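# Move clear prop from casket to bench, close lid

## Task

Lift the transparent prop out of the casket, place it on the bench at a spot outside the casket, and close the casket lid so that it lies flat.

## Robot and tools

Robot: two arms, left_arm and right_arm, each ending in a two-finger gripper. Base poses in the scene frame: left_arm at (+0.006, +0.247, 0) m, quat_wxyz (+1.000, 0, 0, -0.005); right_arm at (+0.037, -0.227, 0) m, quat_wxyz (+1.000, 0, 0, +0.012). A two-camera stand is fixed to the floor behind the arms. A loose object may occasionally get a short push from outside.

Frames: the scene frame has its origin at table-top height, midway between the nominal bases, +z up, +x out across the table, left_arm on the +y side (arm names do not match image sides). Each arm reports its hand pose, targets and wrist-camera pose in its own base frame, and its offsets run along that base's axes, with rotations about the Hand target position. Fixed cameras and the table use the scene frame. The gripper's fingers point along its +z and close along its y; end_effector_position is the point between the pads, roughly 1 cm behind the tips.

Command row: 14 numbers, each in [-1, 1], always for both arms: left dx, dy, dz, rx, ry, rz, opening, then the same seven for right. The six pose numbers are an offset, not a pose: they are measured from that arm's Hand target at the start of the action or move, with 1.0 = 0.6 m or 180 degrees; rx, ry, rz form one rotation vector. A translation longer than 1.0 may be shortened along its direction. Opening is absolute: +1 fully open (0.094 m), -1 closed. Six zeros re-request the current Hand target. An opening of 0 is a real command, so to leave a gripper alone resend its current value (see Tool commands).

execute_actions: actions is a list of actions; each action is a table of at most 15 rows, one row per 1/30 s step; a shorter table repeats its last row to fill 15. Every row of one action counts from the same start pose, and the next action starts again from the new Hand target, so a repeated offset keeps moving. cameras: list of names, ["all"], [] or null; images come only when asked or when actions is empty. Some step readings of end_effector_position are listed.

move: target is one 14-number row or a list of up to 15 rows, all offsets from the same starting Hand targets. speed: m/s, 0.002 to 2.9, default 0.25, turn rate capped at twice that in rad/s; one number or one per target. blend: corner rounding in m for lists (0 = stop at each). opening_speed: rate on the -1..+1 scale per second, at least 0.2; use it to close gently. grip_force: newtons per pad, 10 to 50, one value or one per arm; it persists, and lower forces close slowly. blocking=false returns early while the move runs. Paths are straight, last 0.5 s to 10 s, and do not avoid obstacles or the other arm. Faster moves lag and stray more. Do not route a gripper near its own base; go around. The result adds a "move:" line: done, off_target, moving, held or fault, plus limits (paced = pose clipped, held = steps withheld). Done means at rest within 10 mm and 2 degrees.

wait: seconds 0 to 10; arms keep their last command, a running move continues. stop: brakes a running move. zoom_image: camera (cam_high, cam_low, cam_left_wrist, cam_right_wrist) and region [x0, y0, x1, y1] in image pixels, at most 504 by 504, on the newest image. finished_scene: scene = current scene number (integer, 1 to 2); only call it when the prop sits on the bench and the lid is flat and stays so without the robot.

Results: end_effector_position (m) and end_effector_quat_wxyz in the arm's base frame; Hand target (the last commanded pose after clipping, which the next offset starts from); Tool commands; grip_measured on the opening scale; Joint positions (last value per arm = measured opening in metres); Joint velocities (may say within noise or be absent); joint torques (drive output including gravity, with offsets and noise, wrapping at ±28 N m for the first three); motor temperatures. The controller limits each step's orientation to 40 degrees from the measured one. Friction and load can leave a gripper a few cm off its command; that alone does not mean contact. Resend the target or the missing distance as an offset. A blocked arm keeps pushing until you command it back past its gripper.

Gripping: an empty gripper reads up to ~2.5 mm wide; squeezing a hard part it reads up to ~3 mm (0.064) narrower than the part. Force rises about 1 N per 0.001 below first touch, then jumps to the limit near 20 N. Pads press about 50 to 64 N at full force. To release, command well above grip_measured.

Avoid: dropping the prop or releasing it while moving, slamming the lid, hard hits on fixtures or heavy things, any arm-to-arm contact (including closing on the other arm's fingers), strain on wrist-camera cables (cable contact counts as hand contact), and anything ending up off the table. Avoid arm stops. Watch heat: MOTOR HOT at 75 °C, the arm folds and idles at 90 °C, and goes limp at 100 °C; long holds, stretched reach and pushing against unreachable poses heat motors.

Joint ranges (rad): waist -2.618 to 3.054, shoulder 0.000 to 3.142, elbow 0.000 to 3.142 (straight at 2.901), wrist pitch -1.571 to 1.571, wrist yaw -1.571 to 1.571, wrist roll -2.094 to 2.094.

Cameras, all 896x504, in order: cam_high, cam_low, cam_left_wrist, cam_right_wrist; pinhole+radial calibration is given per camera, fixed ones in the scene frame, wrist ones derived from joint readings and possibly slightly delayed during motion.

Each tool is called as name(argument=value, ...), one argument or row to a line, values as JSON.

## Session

execute_actions(
  actions=[],
)

zoom_image(
  camera="cam_high",
  region=[400, 110, 620, 330],
)

Scene clock: 0.00 s.
left_arm: end_effector_position=(+0.4024, -0.0066, +0.1137) grip_measured=+1.000 end_effector_quat_wxyz=(+0.617, -0.014, +0.787, +0.004) | right_arm: end_effector_position=(+0.3994, -0.0339, +0.1060) grip_measured=+1.000 end_effector_quat_wxyz=(+0.590, +0.096, +0.800, -0.048)
Joint positions: left_arm=[-0.052 1.564 0.347 0.976 -0.075 -0.03 0.094] | right_arm=[-0.003 1.538 0.376 0.853 0.188 0.098 0.094]
Joint velocities: within noise
Joint torques (N m): no reading
Motor temperatures (°C): left_arm=[28 27 29 27 26 25 29] | right_arm=[28 26 31 26 29 30 27]
Heat: left arm: 29 °C; right arm: 31 °C.
Hand target: left_arm +0.4031, -0.0066, +0.1149; +0.617, -0.014, +0.787, +0.004 | right_arm +0.3997, -0.0341, +0.1067; +0.589, +0.096, +0.801, -0.049
Tool commands: left_gripper/opening=+1.0 right_gripper/opening=+1.0
camera_calibration:
cam_left_wrist: T_world_to_cam=[[0.0167269, -0.998026, 0.0605291, -0.0272623], [-0.688013, -0.0554154, -0.72358, 0.392117], [0.725506, -0.0295415, -0.687582, -0.102677], [0, 0, 0, 1]] pos_world=[0.34473, -0.00851249, 0.214779]
cam_right_wrist: T_world_to_cam=[[-0.233112, -0.972294, -0.0174204, 0.0535691], [-0.727559, 0.186266, -0.660274, 0.402406], [0.645226, -0.141243, -0.750822, -0.0700842], [0, 0, 0, 1]] pos_world=[0.350482, -0.0327684, 0.21401]

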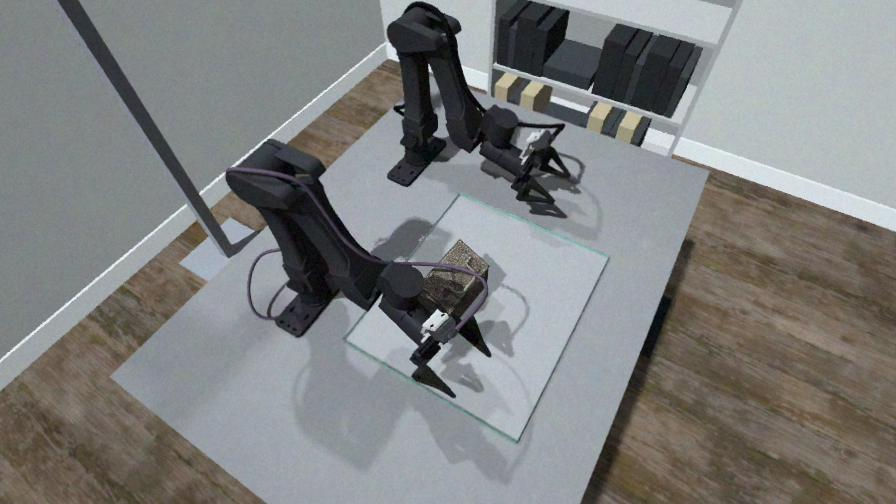

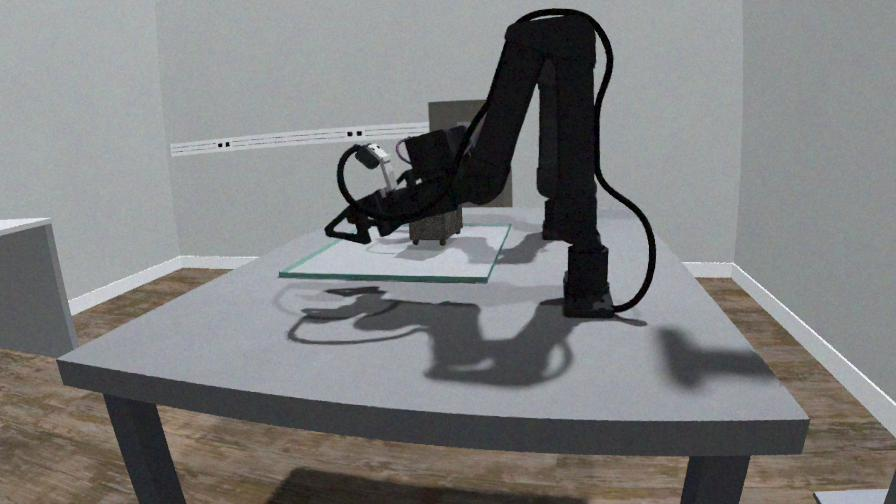

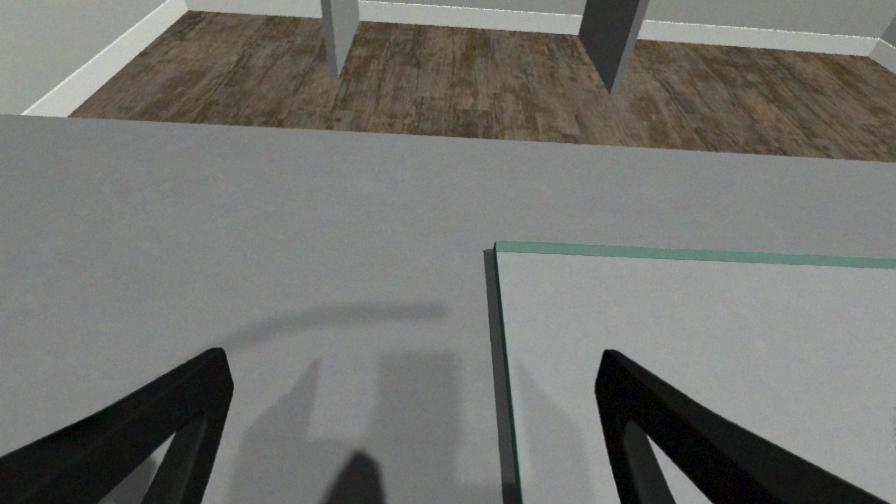

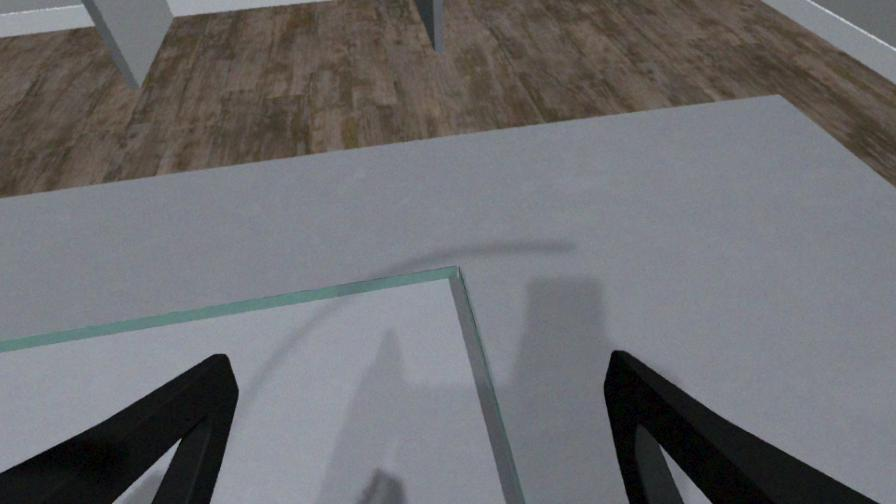

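Scaled by 2.291 from the camera's 896x504 image, which has a finer 1280x720 frame.

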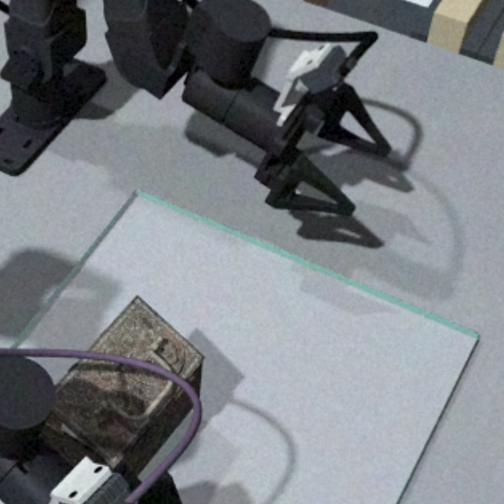

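move(
  target=[
    [-0.05,0,0.275,0,0,0,0.2,0,-0.08,0.239,0,0,0,0.1],
    [-0.313,-0.197,0.275,0.0693,0.164,-0.2529,0.2,-0.333,0.023,0.239,-0.0533,0.1204,0.3435,0.1],
  ],
  blend=[0.04,0],
  speed=0.3,
  cameras=["all"],
)

zoom_image(
  camera="cam_low",
  region=[350, 140, 530, 280],
)

Scene clock: 22.90 s.
left_arm: end_effector_position=(+0.2178, -0.1203, +0.2709) grip_measured=+0.202 end_effector_quat_wxyz=(+0.349, +0.342, +0.861, -0.139) | right_arm: end_effector_position=(+0.2025, -0.0247, +0.2415) grip_measured=+0.102 end_effector_quat_wxyz=(+0.385, -0.349, +0.849, +0.099)
Joint positions: left_arm=[-0.27 0.942 1.206 -1.127 0.332 0.363 0.056] | right_arm=[-0.824 1.082 1.177 -1.554 -0.811 -1.556 0.052]
Joint torques (N m): left_arm=[-0.66 0.54 7.5 1.63 0.31 0.08] | right_arm=[0.23 -2.24 8.14 0.31 -0.53 -0.17]
Motor temperatures (°C): left_arm=[28 28 31 32 26 25 29] | right_arm=[28 28 32 30 29 30 27]
Heat: left arm: 32 °C; right arm: 32 °C.
Hand target: left_arm +0.2153, -0.1247, +0.2801; +0.354, +0.353, +0.853, -0.146 | right_arm +0.1999, -0.0203, +0.2501; +0.383, -0.383, +0.821, +0.179
Off the commanded pose: left_arm 0.010 m, 2 deg | right_arm 0.010 m, 11 deg.
joint sent to its limit (right arm) — joint 4 (wrist pitch), lower limit. The joint targets are off in orientation, not in position.
move: off_target (right_arm)
camera_calibration:
cam_left_wrist: T_world_to_cam=[[-0.673475, -0.737629, 0.0483259, 0.0377182], [-0.723687, 0.644596, -0.246522, 0.335231], [0.150691, -0.200999, -0.967932, 0.316619], [0, 0, 0, 1]] pos_world=[0.220293, -0.124626, 0.387284]
cam_right_wrist: T_world_to_cam=[[0.656879, -0.743061, 0.127944, -0.19065], [-0.699709, -0.663966, -0.263735, 0.224581], [0.280922, 0.0837187, -0.956072, 0.288923], [0, 0, 0, 1]] pos_world=[0.201211, -0.016739, 0.359854]

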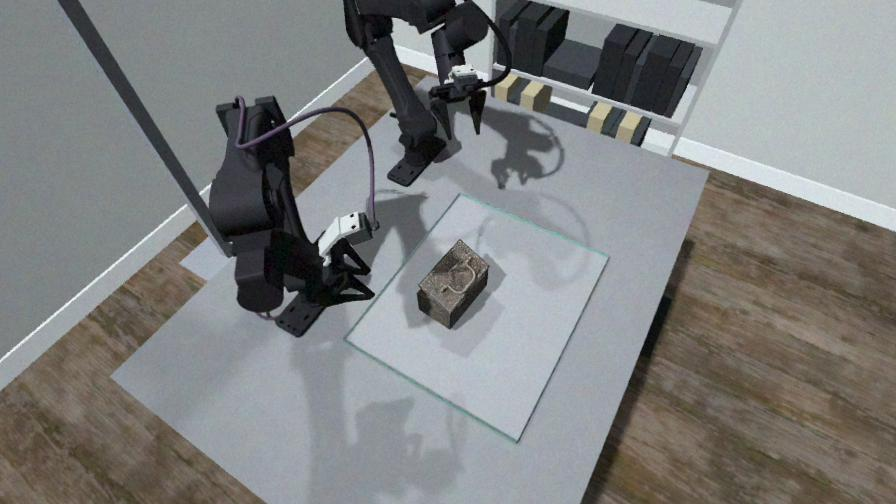

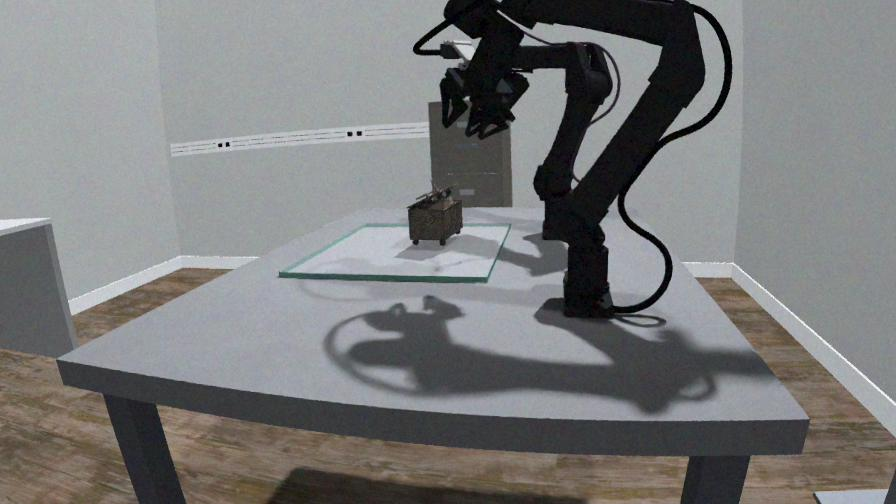

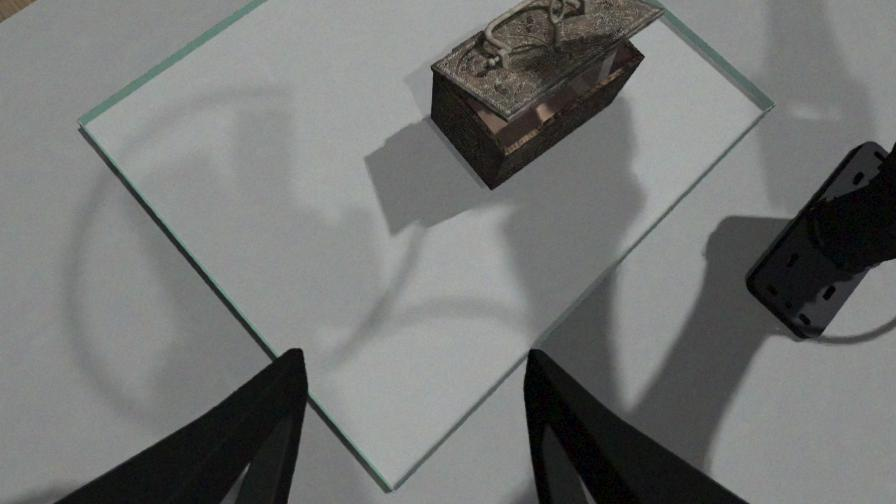

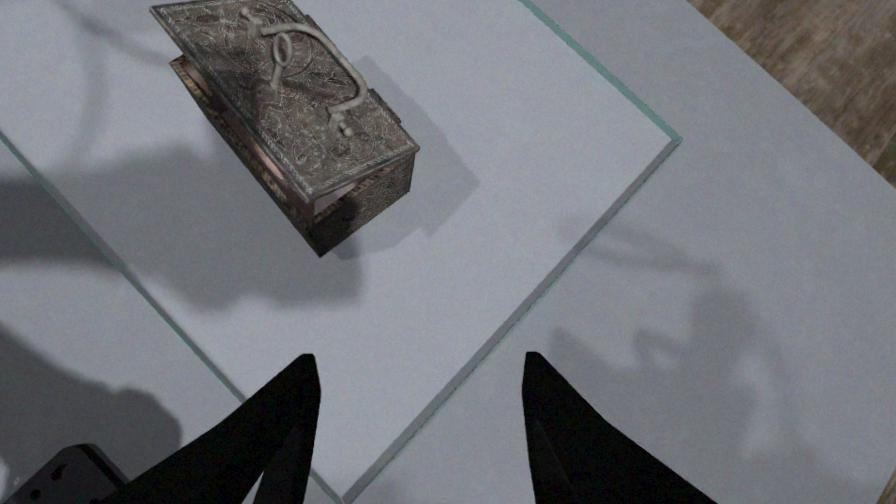

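Scaled by 2.800 from the camera's 896x504 image, which has a finer 1280x720 frame.

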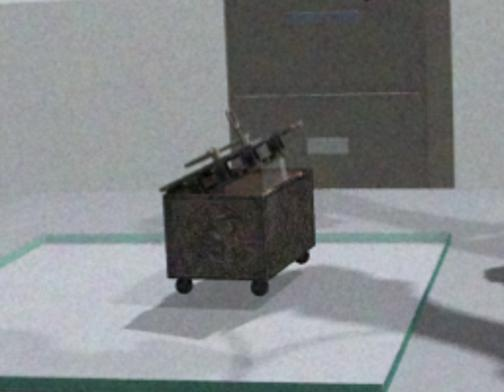

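move(
  target=[0.1967,-0.349,-0.1,0.071,0.1548,0.2192,0.2,0,0,0,0,0,0,0.1],
  cameras=["cam_low","cam_left_wrist","cam_right_wrist"],
)

Scene clock: 49.87 s.
left_arm: end_effector_position=(+0.3319, -0.3321, +0.2227) grip_measured=+0.202 end_effector_quat_wxyz=(+0.167, +0.046, +0.984, -0.049) | right_arm: end_effector_position=(+0.2024, -0.0248, +0.2413) grip_measured=+0.102 end_effector_quat_wxyz=(+0.384, -0.349, +0.849, +0.099)
Joint positions: left_arm=[-0.853 2.206 2.497 -1.557 -0.171 -0.733 0.056] | right_arm=[-0.824 1.082 1.177 -1.554 -0.81 -1.557 0.052]
Joint torques (N m): left_arm=[-0.58 -7.71 6.69 0.87 -0.23 -0.12] | right_arm=[0.23 -2.21 8.16 0.32 -0.56 -0.14]
Heat: left arm: 32 °C; right arm: 34 °C.
Hand target: left_arm +0.3332, -0.3341, +0.2199; +0.131, +0.039, +0.991, -0.005 | right_arm +0.1999, -0.0204, +0.2501; +0.383, -0.384, +0.821, +0.179
Off the commanded pose: left_arm 0.004 m, 7 deg | right_arm 0.010 m, 11 deg.
joint sent to its limit (left arm) — joint 4 (wrist pitch), lower limit. The joint targets are off in orientation, not in position.
joint sent to its limit (right arm) — joint 4 (wrist pitch), lower limit. The joint targets are off in orientation, not in position.
move: off_target (left_arm, right_arm)
camera_calibration:
cam_left_wrist: T_world_to_cam=[[-0.0716574, -0.990593, 0.116578, -0.338297], [-0.979227, 0.0920945, 0.180646, 0.348763], [-0.189683, -0.101211, -0.976615, 0.358199], [0, 0, 0, 1]] pos_world=[0.385221, -0.33098, 0.326258]
cam_right_wrist: T_world_to_cam=[[0.657041, -0.742877, 0.128186, -0.190675], [-0.699838, -0.664285, -0.262586, 0.224068], [0.280221, 0.0828206, -0.956356, 0.288986], [0, 0, 0, 1]] pos_world=[0.201112, -0.0167368, 0.359653]
Images, in order (width x height): cam_low 896x504, cam_left_wrist 896x504, cam_right_wrist 896x504.

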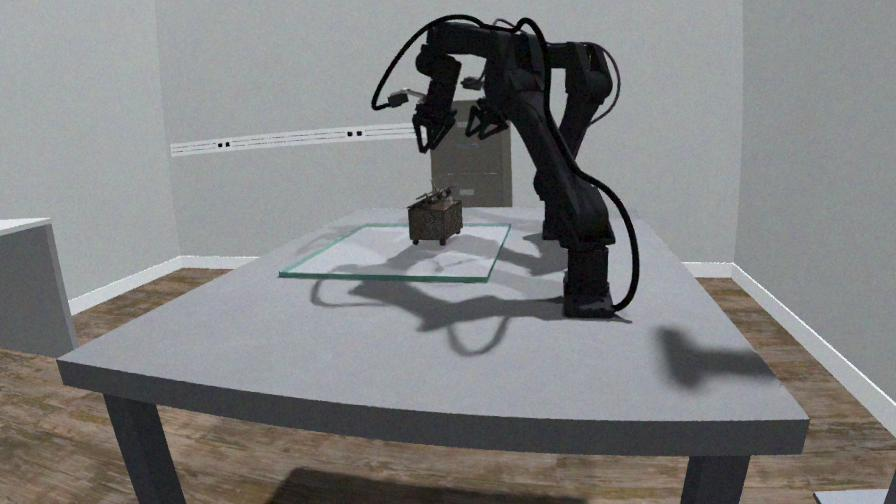

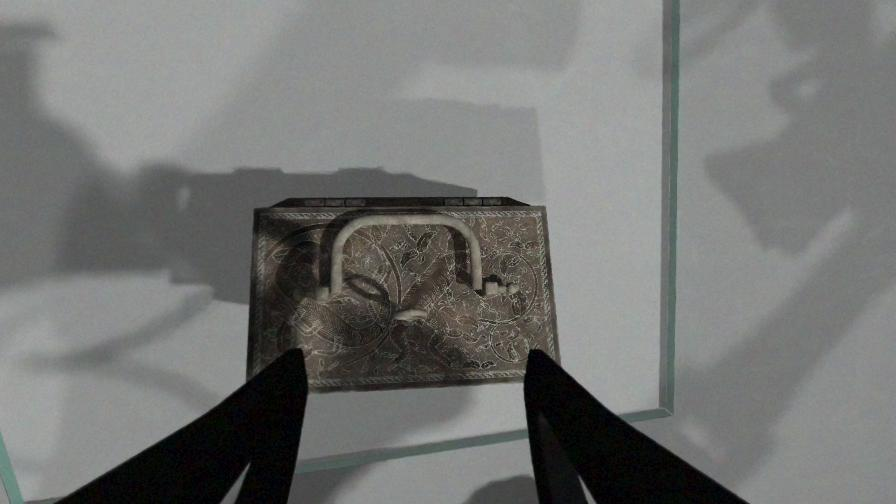

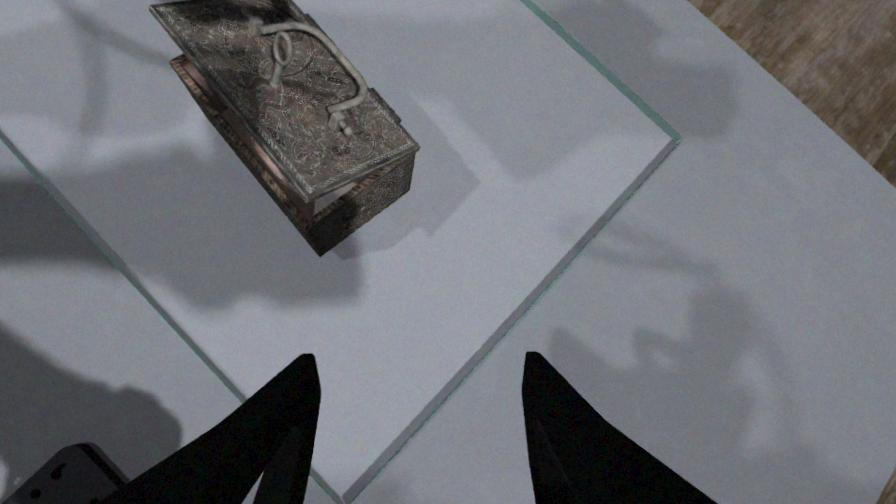

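move(
  target=[
    [-0.0087,-0.0015,-0.1357,0,0,0,0.2,0,0,0,0,0,0,0.1],
    [-0.0087,-0.0015,-0.1357,0,0,0,-1,0,0,0,0,0,0,0.1],
    [0.032,-0.005,-0.1205,0,0,0,-1,0,0,0,0,0,0,0.1],
  ],
  speed=[0.12,0.1,0.06],
  grip_force=[25,30],
  cameras=["cam_low","cam_left_wrist","cam_right_wrist"],
)

Scene clock: 87.30 s.
left_arm: end_effector_position=(+0.3443, -0.3360, +0.1478) grip_measured=-0.713 end_effector_quat_wxyz=(+0.125, +0.040, +0.991, -0.006) | right_arm: end_effector_position=(+0.2024, -0.0248, +0.2413) grip_measured=+0.102 end_effector_quat_wxyz=(+0.384, -0.349, +0.849, +0.099)
Joint positions: left_arm=[-0.839 2.289 2.347 -1.444 -0.171 -0.743 0.013] | right_arm=[-0.824 1.082 1.177 -1.554 -0.81 -1.557 0.052]
Joint torques (N m): left_arm=[0.54 -8.53 7.94 0.72 -0.15 0.06] | right_arm=[0.28 -2.24 8.16 0.3 -0.56 -0.15]
Heat: left arm: 32 °C; right arm: 34 °C.
Hand target: left_arm +0.3525, -0.3372, +0.1476; +0.131, +0.040, +0.991, -0.005 | right_arm +0.1999, -0.0204, +0.2501; +0.383, -0.384, +0.821, +0.179
Off the commanded pose: left_arm 0.008 m, 1 deg | right_arm 0.010 m, 11 deg.
joint sent to its limit (right arm) — joint 4 (wrist pitch), lower limit. The joint targets are off in orientation, not in position.
grip_force (N): 25, 30
move: off_target (right_arm)
camera_calibration:
cam_left_wrist: T_world_to_cam=[[-0.0417127, -0.998557, 0.0338321, -0.333259], [-0.962588, 0.049238, 0.266457, 0.341985], [-0.267739, -0.0214517, -0.963253, 0.338667], [0, 0, 0, 1]] pos_world=[0.405964, -0.342352, 0.246372]
cam_right_wrist: T_world_to_cam=[[0.657041, -0.742877, 0.128186, -0.190675], [-0.699838, -0.664285, -0.262586, 0.224068], [0.280221, 0.0828206, -0.956356, 0.288986], [0, 0, 0, 1]] pos_world=[0.201112, -0.0167368, 0.359653]
Images, in order (width x height): cam_low 896x504, cam_left_wrist 896x504, cam_right_wrist 896x504.

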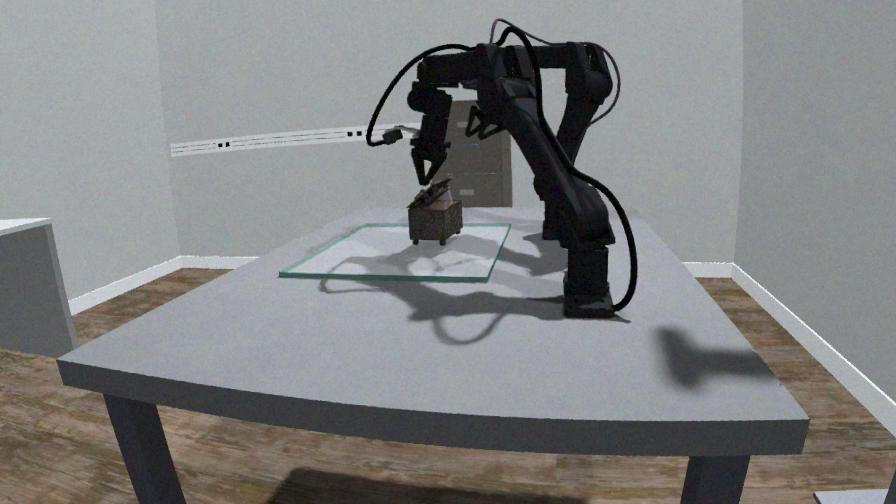

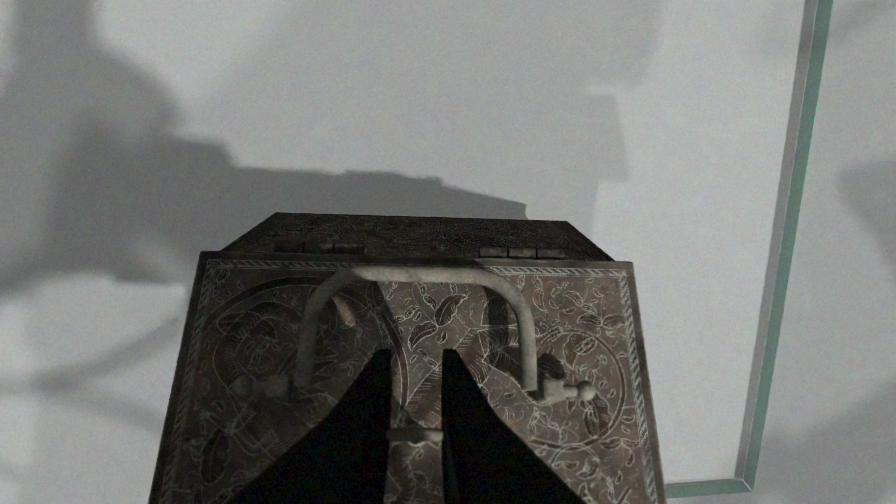

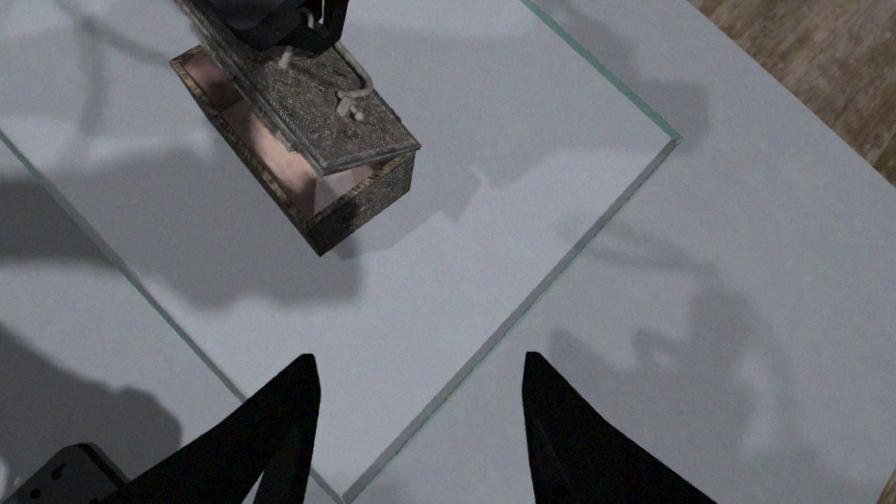

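move(
  target=[
    [0.03,-0.002,0.012,0,0.02,0,-1,0,0,0,0,0,0,0.1],
    [0.06,-0.0045,0.010,0,0.04,0,-1,0,0,0,0,0,0,0.1],
    [0.082,-0.0067,-0.0035,0,0.05,0,-1,0,0,0,0,0,0,-0.3],
    [0.082,-0.0067,-0.0035,0,0.05,0,-1,0.12,0.1257,-0.073,-0.1014,0.0483,0.1587,-0.3],
  ],
  speed=[0.06,0.06,0.05,0.2],
  blend=[0.008,0.008,0,0],
  cameras=["cam_low","cam_right_wrist","cam_high"],
)

zoom_image(
  camera="cam_low",
  region=[370, 130, 500, 260],
)

Scene clock: 103.83 s.
left_arm: end_effector_position=(+0.3888, -0.3403, +0.1519) grip_measured=-0.714 end_effector_quat_wxyz=(+0.110, +0.043, +0.991, -0.061) | right_arm: end_effector_position=(+0.2628, +0.0456, +0.2052) grip_measured=-0.298 end_effector_quat_wxyz=(+0.217, -0.584, +0.767, +0.156)
Joint positions: left_arm=[-0.737 2.52 2.786 -1.589 -0.046 -0.645 0.013] | right_arm=[-0.185 1.448 1.405 -1.461 -0.537 -1.469 0.033]
Joint torques (N m): left_arm=[0.87 -8.8 7.1 1.11 -0.08 0.07] | right_arm=[-0.51 -5.23 6.22 0.43 -0.41 -0.04]
Heat: left arm: 34 °C; right arm: 34 °C.
Hand target: left_arm +0.4016, -0.3413, +0.1456; +0.054, +0.039, +0.998, -0.010 | right_arm +0.2609, +0.0465, +0.2069; +0.220, -0.581, +0.767, +0.160 (not the last commanded pose)
Off the commanded pose: left_arm 0.014 m, 9 deg | right_arm 0.013 m, 5 deg.
joint read past its limit (left arm) — joint 4 (wrist pitch), lower limit.
joint sent to its limit (left arm) — joint 4 (wrist pitch), lower limit.
grip_force (N): 25, 30
move: held (right_arm; a check stopped the path), off_target (left_arm; braked when a check withheld steps of right_arm); path passed 3 of 4 targets; blend cut to 0.0079 m at target 2; target 3's new opening was sent with right_arm's hand 0.010 m and 10 deg from that target; limits=held
pose unreachable (right arm): on one or more control steps of this call, first in action 0 (counted from 0), this arm could not follow its commanded pose, so it was not sent that pose on those steps. It may still have moved: this result reports where it is.
cause: moving toward the commanded pose would bring a part of the arm too close to another arm (this arm's wrist camera and the left arm's wrist (the part past joint 5), 12 mm apart when this arm was first held).
camera_calibration:
cam_right_wrist: T_world_to_cam=[[0.960616, -0.274321, 0.0443275, -0.257381], [-0.274759, -0.961505, 0.00398775, 0.150724], [0.0415272, -0.0160101, -0.999009, 0.307769], [0, 0, 0, 1]] pos_world=[0.275877, 0.079244, 0.318272]
Images, in order (width x height): cam_high 896x504, cam_low 896x504, cam_right_wrist 896x504.

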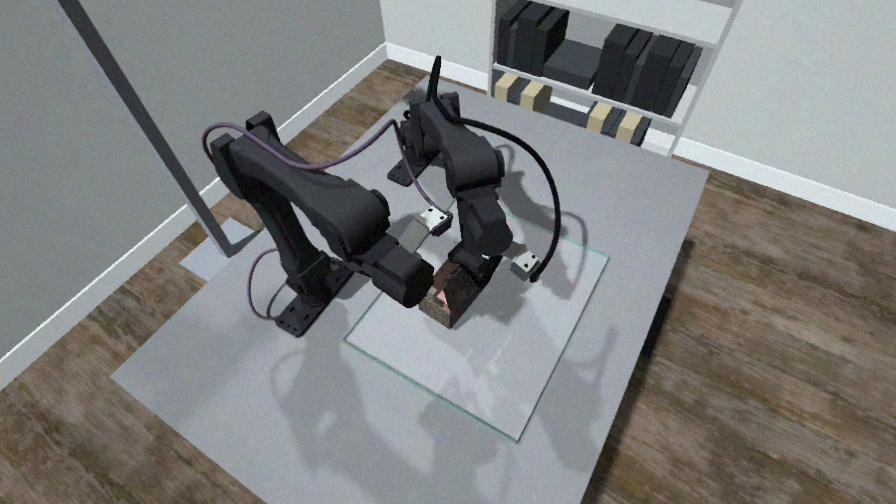

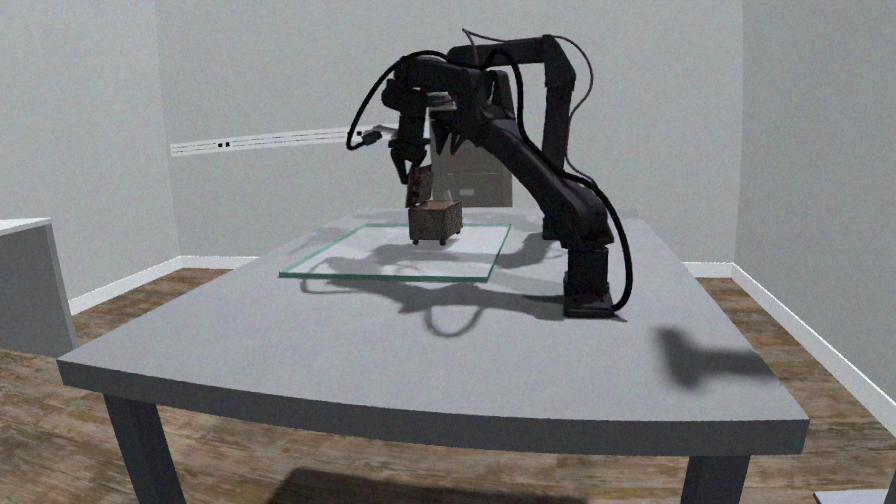

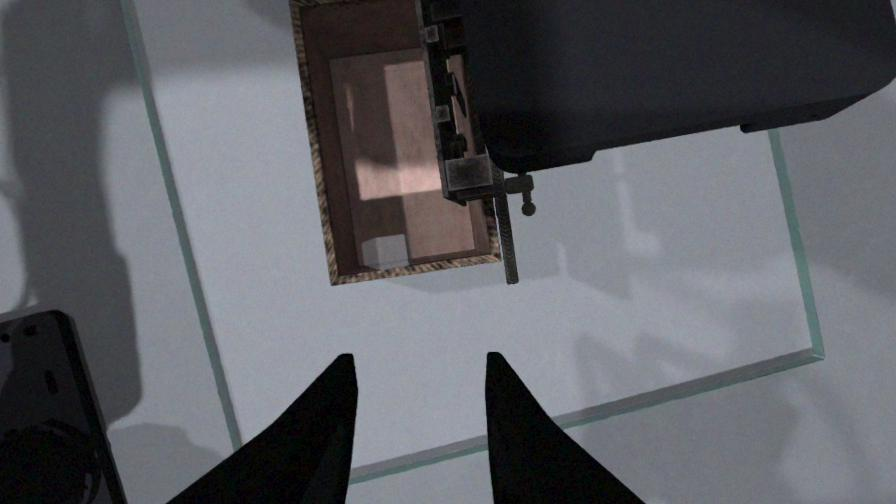

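Scaled by 3.877 from the camera's 896x504 image, which has a finer 1280x720 frame.

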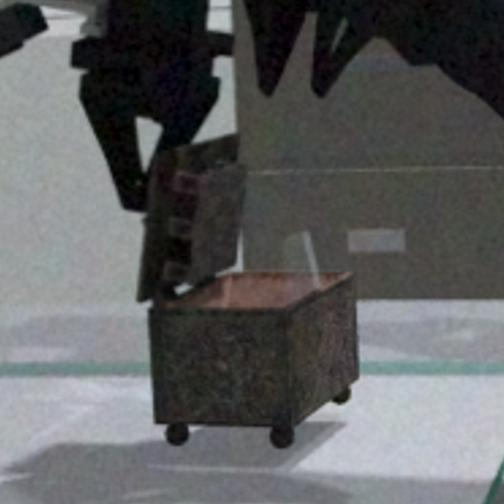

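zoom_image(
  camera="cam_right_wrist",
  region=[300, 150, 500, 300],
)

Scaled by 2.520 from the camera's 896x504 image, which has a finer 1280x720 frame.

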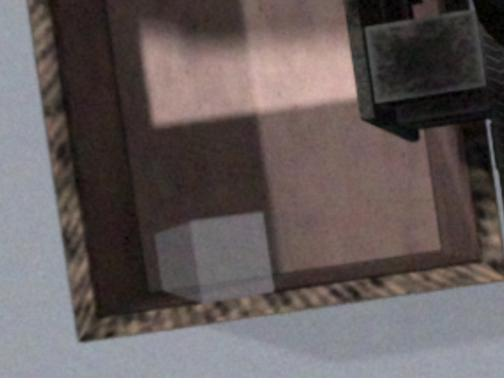

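move(
  target=[
    [0,0,0,0,0,0,-1,-0.0033,0.0225,-0.078,0.0626,-0.011,0.0329,-0.3],
    [0,0,0,0,0,0,-1,-0.0033,0.0675,-0.17,0.0626,-0.011,0.0329,-0.3],
  ],
  speed=[0.15,0.1],
  blend=[0.01,0],
  cameras=["cam_low","cam_right_wrist"],
)

zoom_image(
  camera="cam_low",
  region=[370, 130, 500, 260],
)

Scene clock: 139.73 s.
left_arm: end_effector_position=(+0.3890, -0.3402, +0.1519) grip_measured=-0.714 end_effector_quat_wxyz=(+0.110, +0.042, +0.991, -0.061) | right_arm: end_effector_position=(+0.2601, +0.0813, +0.1089) grip_measured=-0.298 end_effector_quat_wxyz=(+0.275, -0.602, +0.716, +0.221)
Joint positions: left_arm=[-0.737 2.52 2.786 -1.589 -0.046 -0.645 0.013] | right_arm=[-0.153 1.472 0.964 -1.026 -0.72 -1.538 0.033]
Joint torques (N m): left_arm=[0.84 -8.83 7.09 1.1 -0.09 0.06] | right_arm=[0.47 -4.12 4.77 0.64 -0.69 0]
Heat: left arm: 34 °C; right arm: 33 °C.
Hand target: left_arm +0.4015, -0.3413, +0.1456; +0.054, +0.039, +0.998, -0.010 | right_arm +0.2589, +0.0870, +0.1049; +0.281, -0.598, +0.713, +0.236
Off the commanded pose: left_arm 0.014 m, 9 deg | right_arm 0.007 m, 2 deg.
joint read past its limit (left arm) — joint 4 (wrist pitch), lower limit.
joint sent to its limit (left arm) — joint 4 (wrist pitch), lower limit. The joint targets are off in orientation, not in position.
grip_force (N): 25, 30
move: off_target (left_arm)
camera_calibration:
cam_right_wrist: T_world_to_cam=[[0.981461, -0.186622, 0.0436742, -0.253199], [-0.176349, -0.968533, -0.175625, 0.179321], [0.0750754, 0.164667, -0.983488, 0.187126], [0, 0, 0, 1]] pos_world=[0.266079, 0.0956121, 0.226587]
Images, in order (width x height): cam_low 896x504, cam_right_wrist 896x504.

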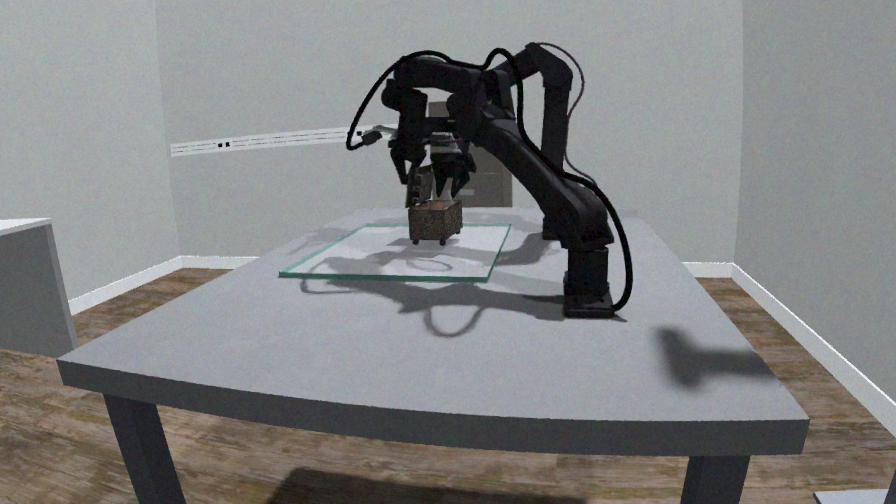

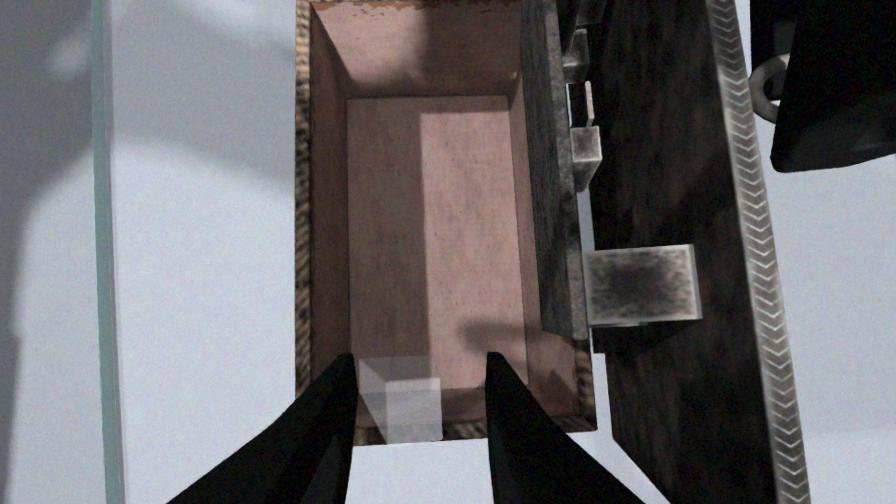

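Scaled by 3.877 from the camera's 896x504 image, which has a finer 1280x720 frame.

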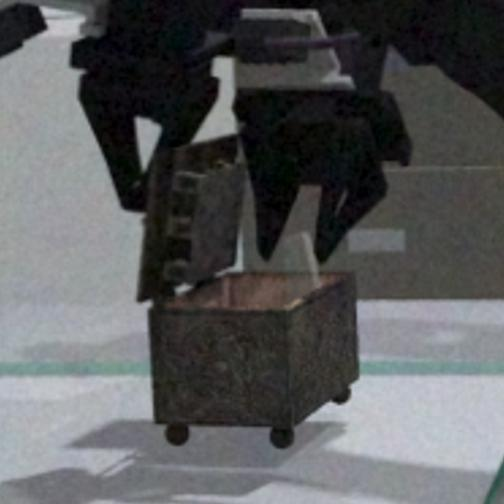

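move(
  target=[
    [0,0,0,0,0,0,-1,-0.004,0,-0.0117,0,0,0,-0.3],
    [0,0,0,0,0,0,-1,-0.004,0,-0.0117,0,0,0,-1],
  ],
  speed=0.06,
  cameras=["cam_right_wrist"],
)

Scene clock: 164.40 s.
left_arm: end_effector_position=(+0.3890, -0.3402, +0.1519) grip_measured=-0.714 end_effector_quat_wxyz=(+0.110, +0.042, +0.991, -0.061) | right_arm: end_effector_position=(+0.2602, +0.0826, +0.1031) grip_measured=-0.658 end_effector_quat_wxyz=(+0.281, -0.600, +0.715, +0.221)
Joint positions: left_arm=[-0.737 2.52 2.786 -1.588 -0.046 -0.645 0.013] | right_arm=[-0.153 1.472 0.935 -0.987 -0.73 -1.531 0.016]
Joint torques (N m): left_arm=[0.85 -8.81 7.1 1.1 -0.08 0.06] | right_arm=[0.34 -4.15 4.71 0.55 -0.6 -0.07]
Heat: left arm: 34 °C; right arm: 33 °C.
Hand target: left_arm +0.4015, -0.3413, +0.1456; +0.054, +0.039, +0.998, -0.010 | right_arm +0.2564, +0.0870, +0.0978; +0.281, -0.598, +0.713, +0.236
Off the commanded pose: left_arm 0.014 m, 9 deg | right_arm 0.008 m, 2 deg.
joint read past its limit (left arm) — joint 4 (wrist pitch), lower limit.
joint sent to its limit (left arm) — joint 4 (wrist pitch), lower limit. The joint targets are off in orientation, not in position.
grip_force (N): 25, 30
move: off_target (left_arm)
camera_calibration:
cam_right_wrist: T_world_to_cam=[[0.980245, -0.191708, 0.0486683, -0.252611], [-0.179736, -0.966089, -0.185386, 0.18121], [0.082558, 0.172976, -0.98146, 0.178314], [0, 0, 0, 1]] pos_world=[0.26547, 0.0957933, 0.220897]
Images, in order (width x height): cam_right_wrist 896x504.

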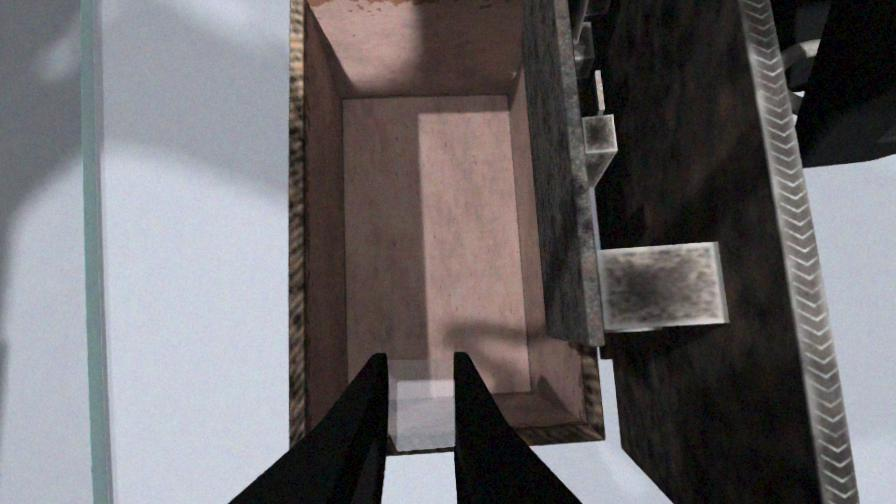

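move(
  target=[
    [0,0,0,0,0,0,-1,0,0,0.08,0.068,-0.012,0,-1],
    [0,0,0,0,0,0,-1,0,0,0.167,0.137,-0.024,0,-1],
    [0,0,0,0,0,0,-1,0,-0.17,0.18,0.09,-0.016,0,-1],
    [0,0,0,0,0,0,-1,0.073,-0.345,0.17,0,0,-0.444,-1],
  ],
  speed=[0.09,0.1,0.15,0.35],
  blend=[0.01,0.01,0.03,0],
  cameras=["cam_low","cam_right_wrist","cam_high"],
)

zoom_image(
  camera="cam_low",
  region=[370, 100, 530, 260],
)

Scene clock: 176.33 s.
left_arm: end_effector_position=(+0.3890, -0.3402, +0.1519) grip_measured=-0.714 end_effector_quat_wxyz=(+0.110, +0.042, +0.991, -0.061) | right_arm: end_effector_position=(+0.3009, -0.1233, +0.1981) grip_measured=-0.664 end_effector_quat_wxyz=(+0.358, +0.003, +0.934, +0.003)
Joint positions: left_arm=[-0.737 2.52 2.786 -1.588 -0.046 -0.645 0.013] | right_arm=[-0.607 1.207 1.06 -0.789 -0.394 -0.469 0.016]
Joint torques (N m): left_arm=[0.84 -8.81 7.08 1.1 -0.08 0.06] | right_arm=[0.5 -5.48 5.79 1.68 -0.24 -0.02]
Heat: left arm: 34 °C; right arm: 33 °C.
Hand target: left_arm +0.4015, -0.3413, +0.1456; +0.054, +0.039, +0.998, -0.010 | right_arm +0.3003, -0.1199, +0.1999; +0.367, -0.001, +0.930, +0.001
Off the commanded pose: left_arm 0.014 m, 9 deg | right_arm 0.004 m, 1 deg.
joint read past its limit (left arm) — joint 4 (wrist pitch), lower limit.
joint sent to its limit (left arm) — joint 4 (wrist pitch), lower limit. The joint targets are off in orientation, not in position.
grip_force (N): 25, 30
move: off_target (left_arm)
camera_calibration:
cam_right_wrist: T_world_to_cam=[[-0.0146489, -0.999686, 0.0203153, -0.131217], [-0.982329, 0.0105972, -0.186861, 0.369508], [0.186587, -0.0226936, -0.982176, 0.248518], [0, 0, 0, 1]] pos_world=[0.314686, -0.129452, 0.3158]
Images, in order (width x height): cam_high 896x504, cam_low 896x504, cam_right_wrist 896x504.

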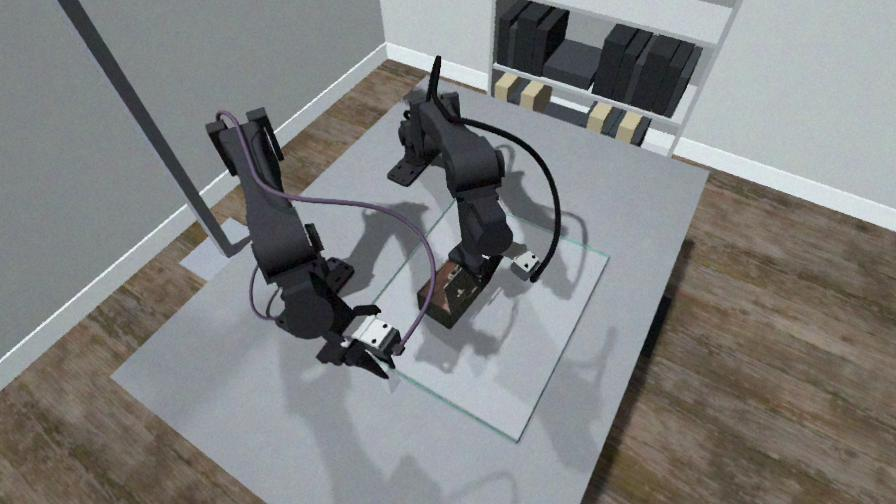

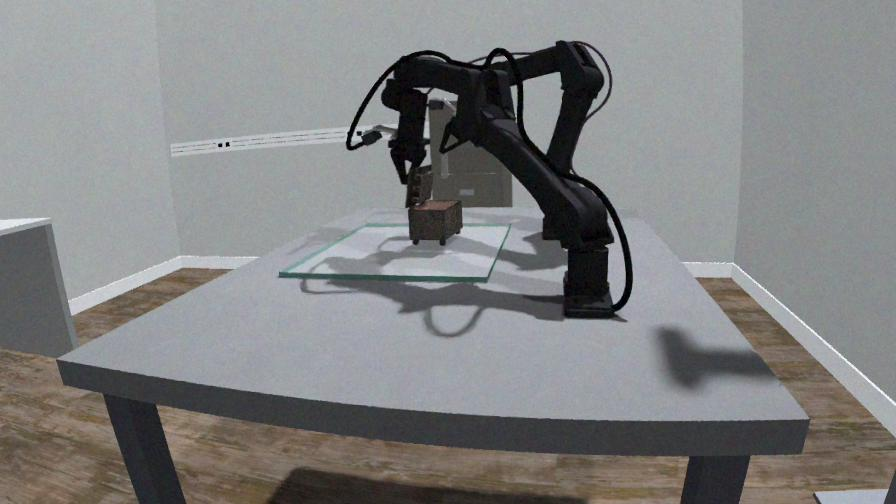

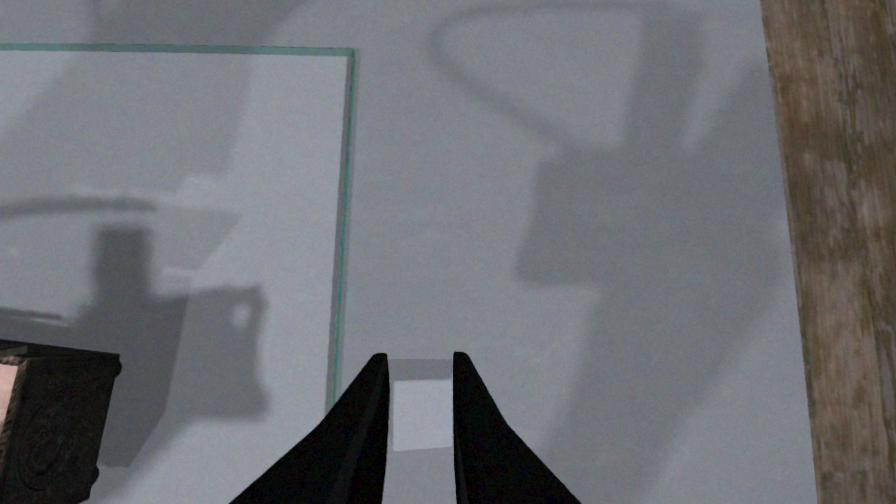

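Scaled by 3.150 from the camera's 896x504 image, which has a finer 1280x720 frame.

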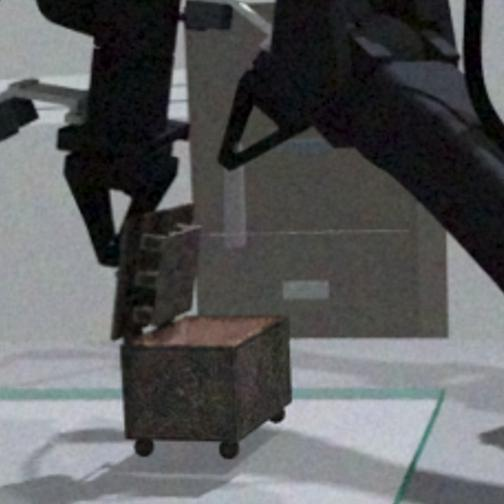

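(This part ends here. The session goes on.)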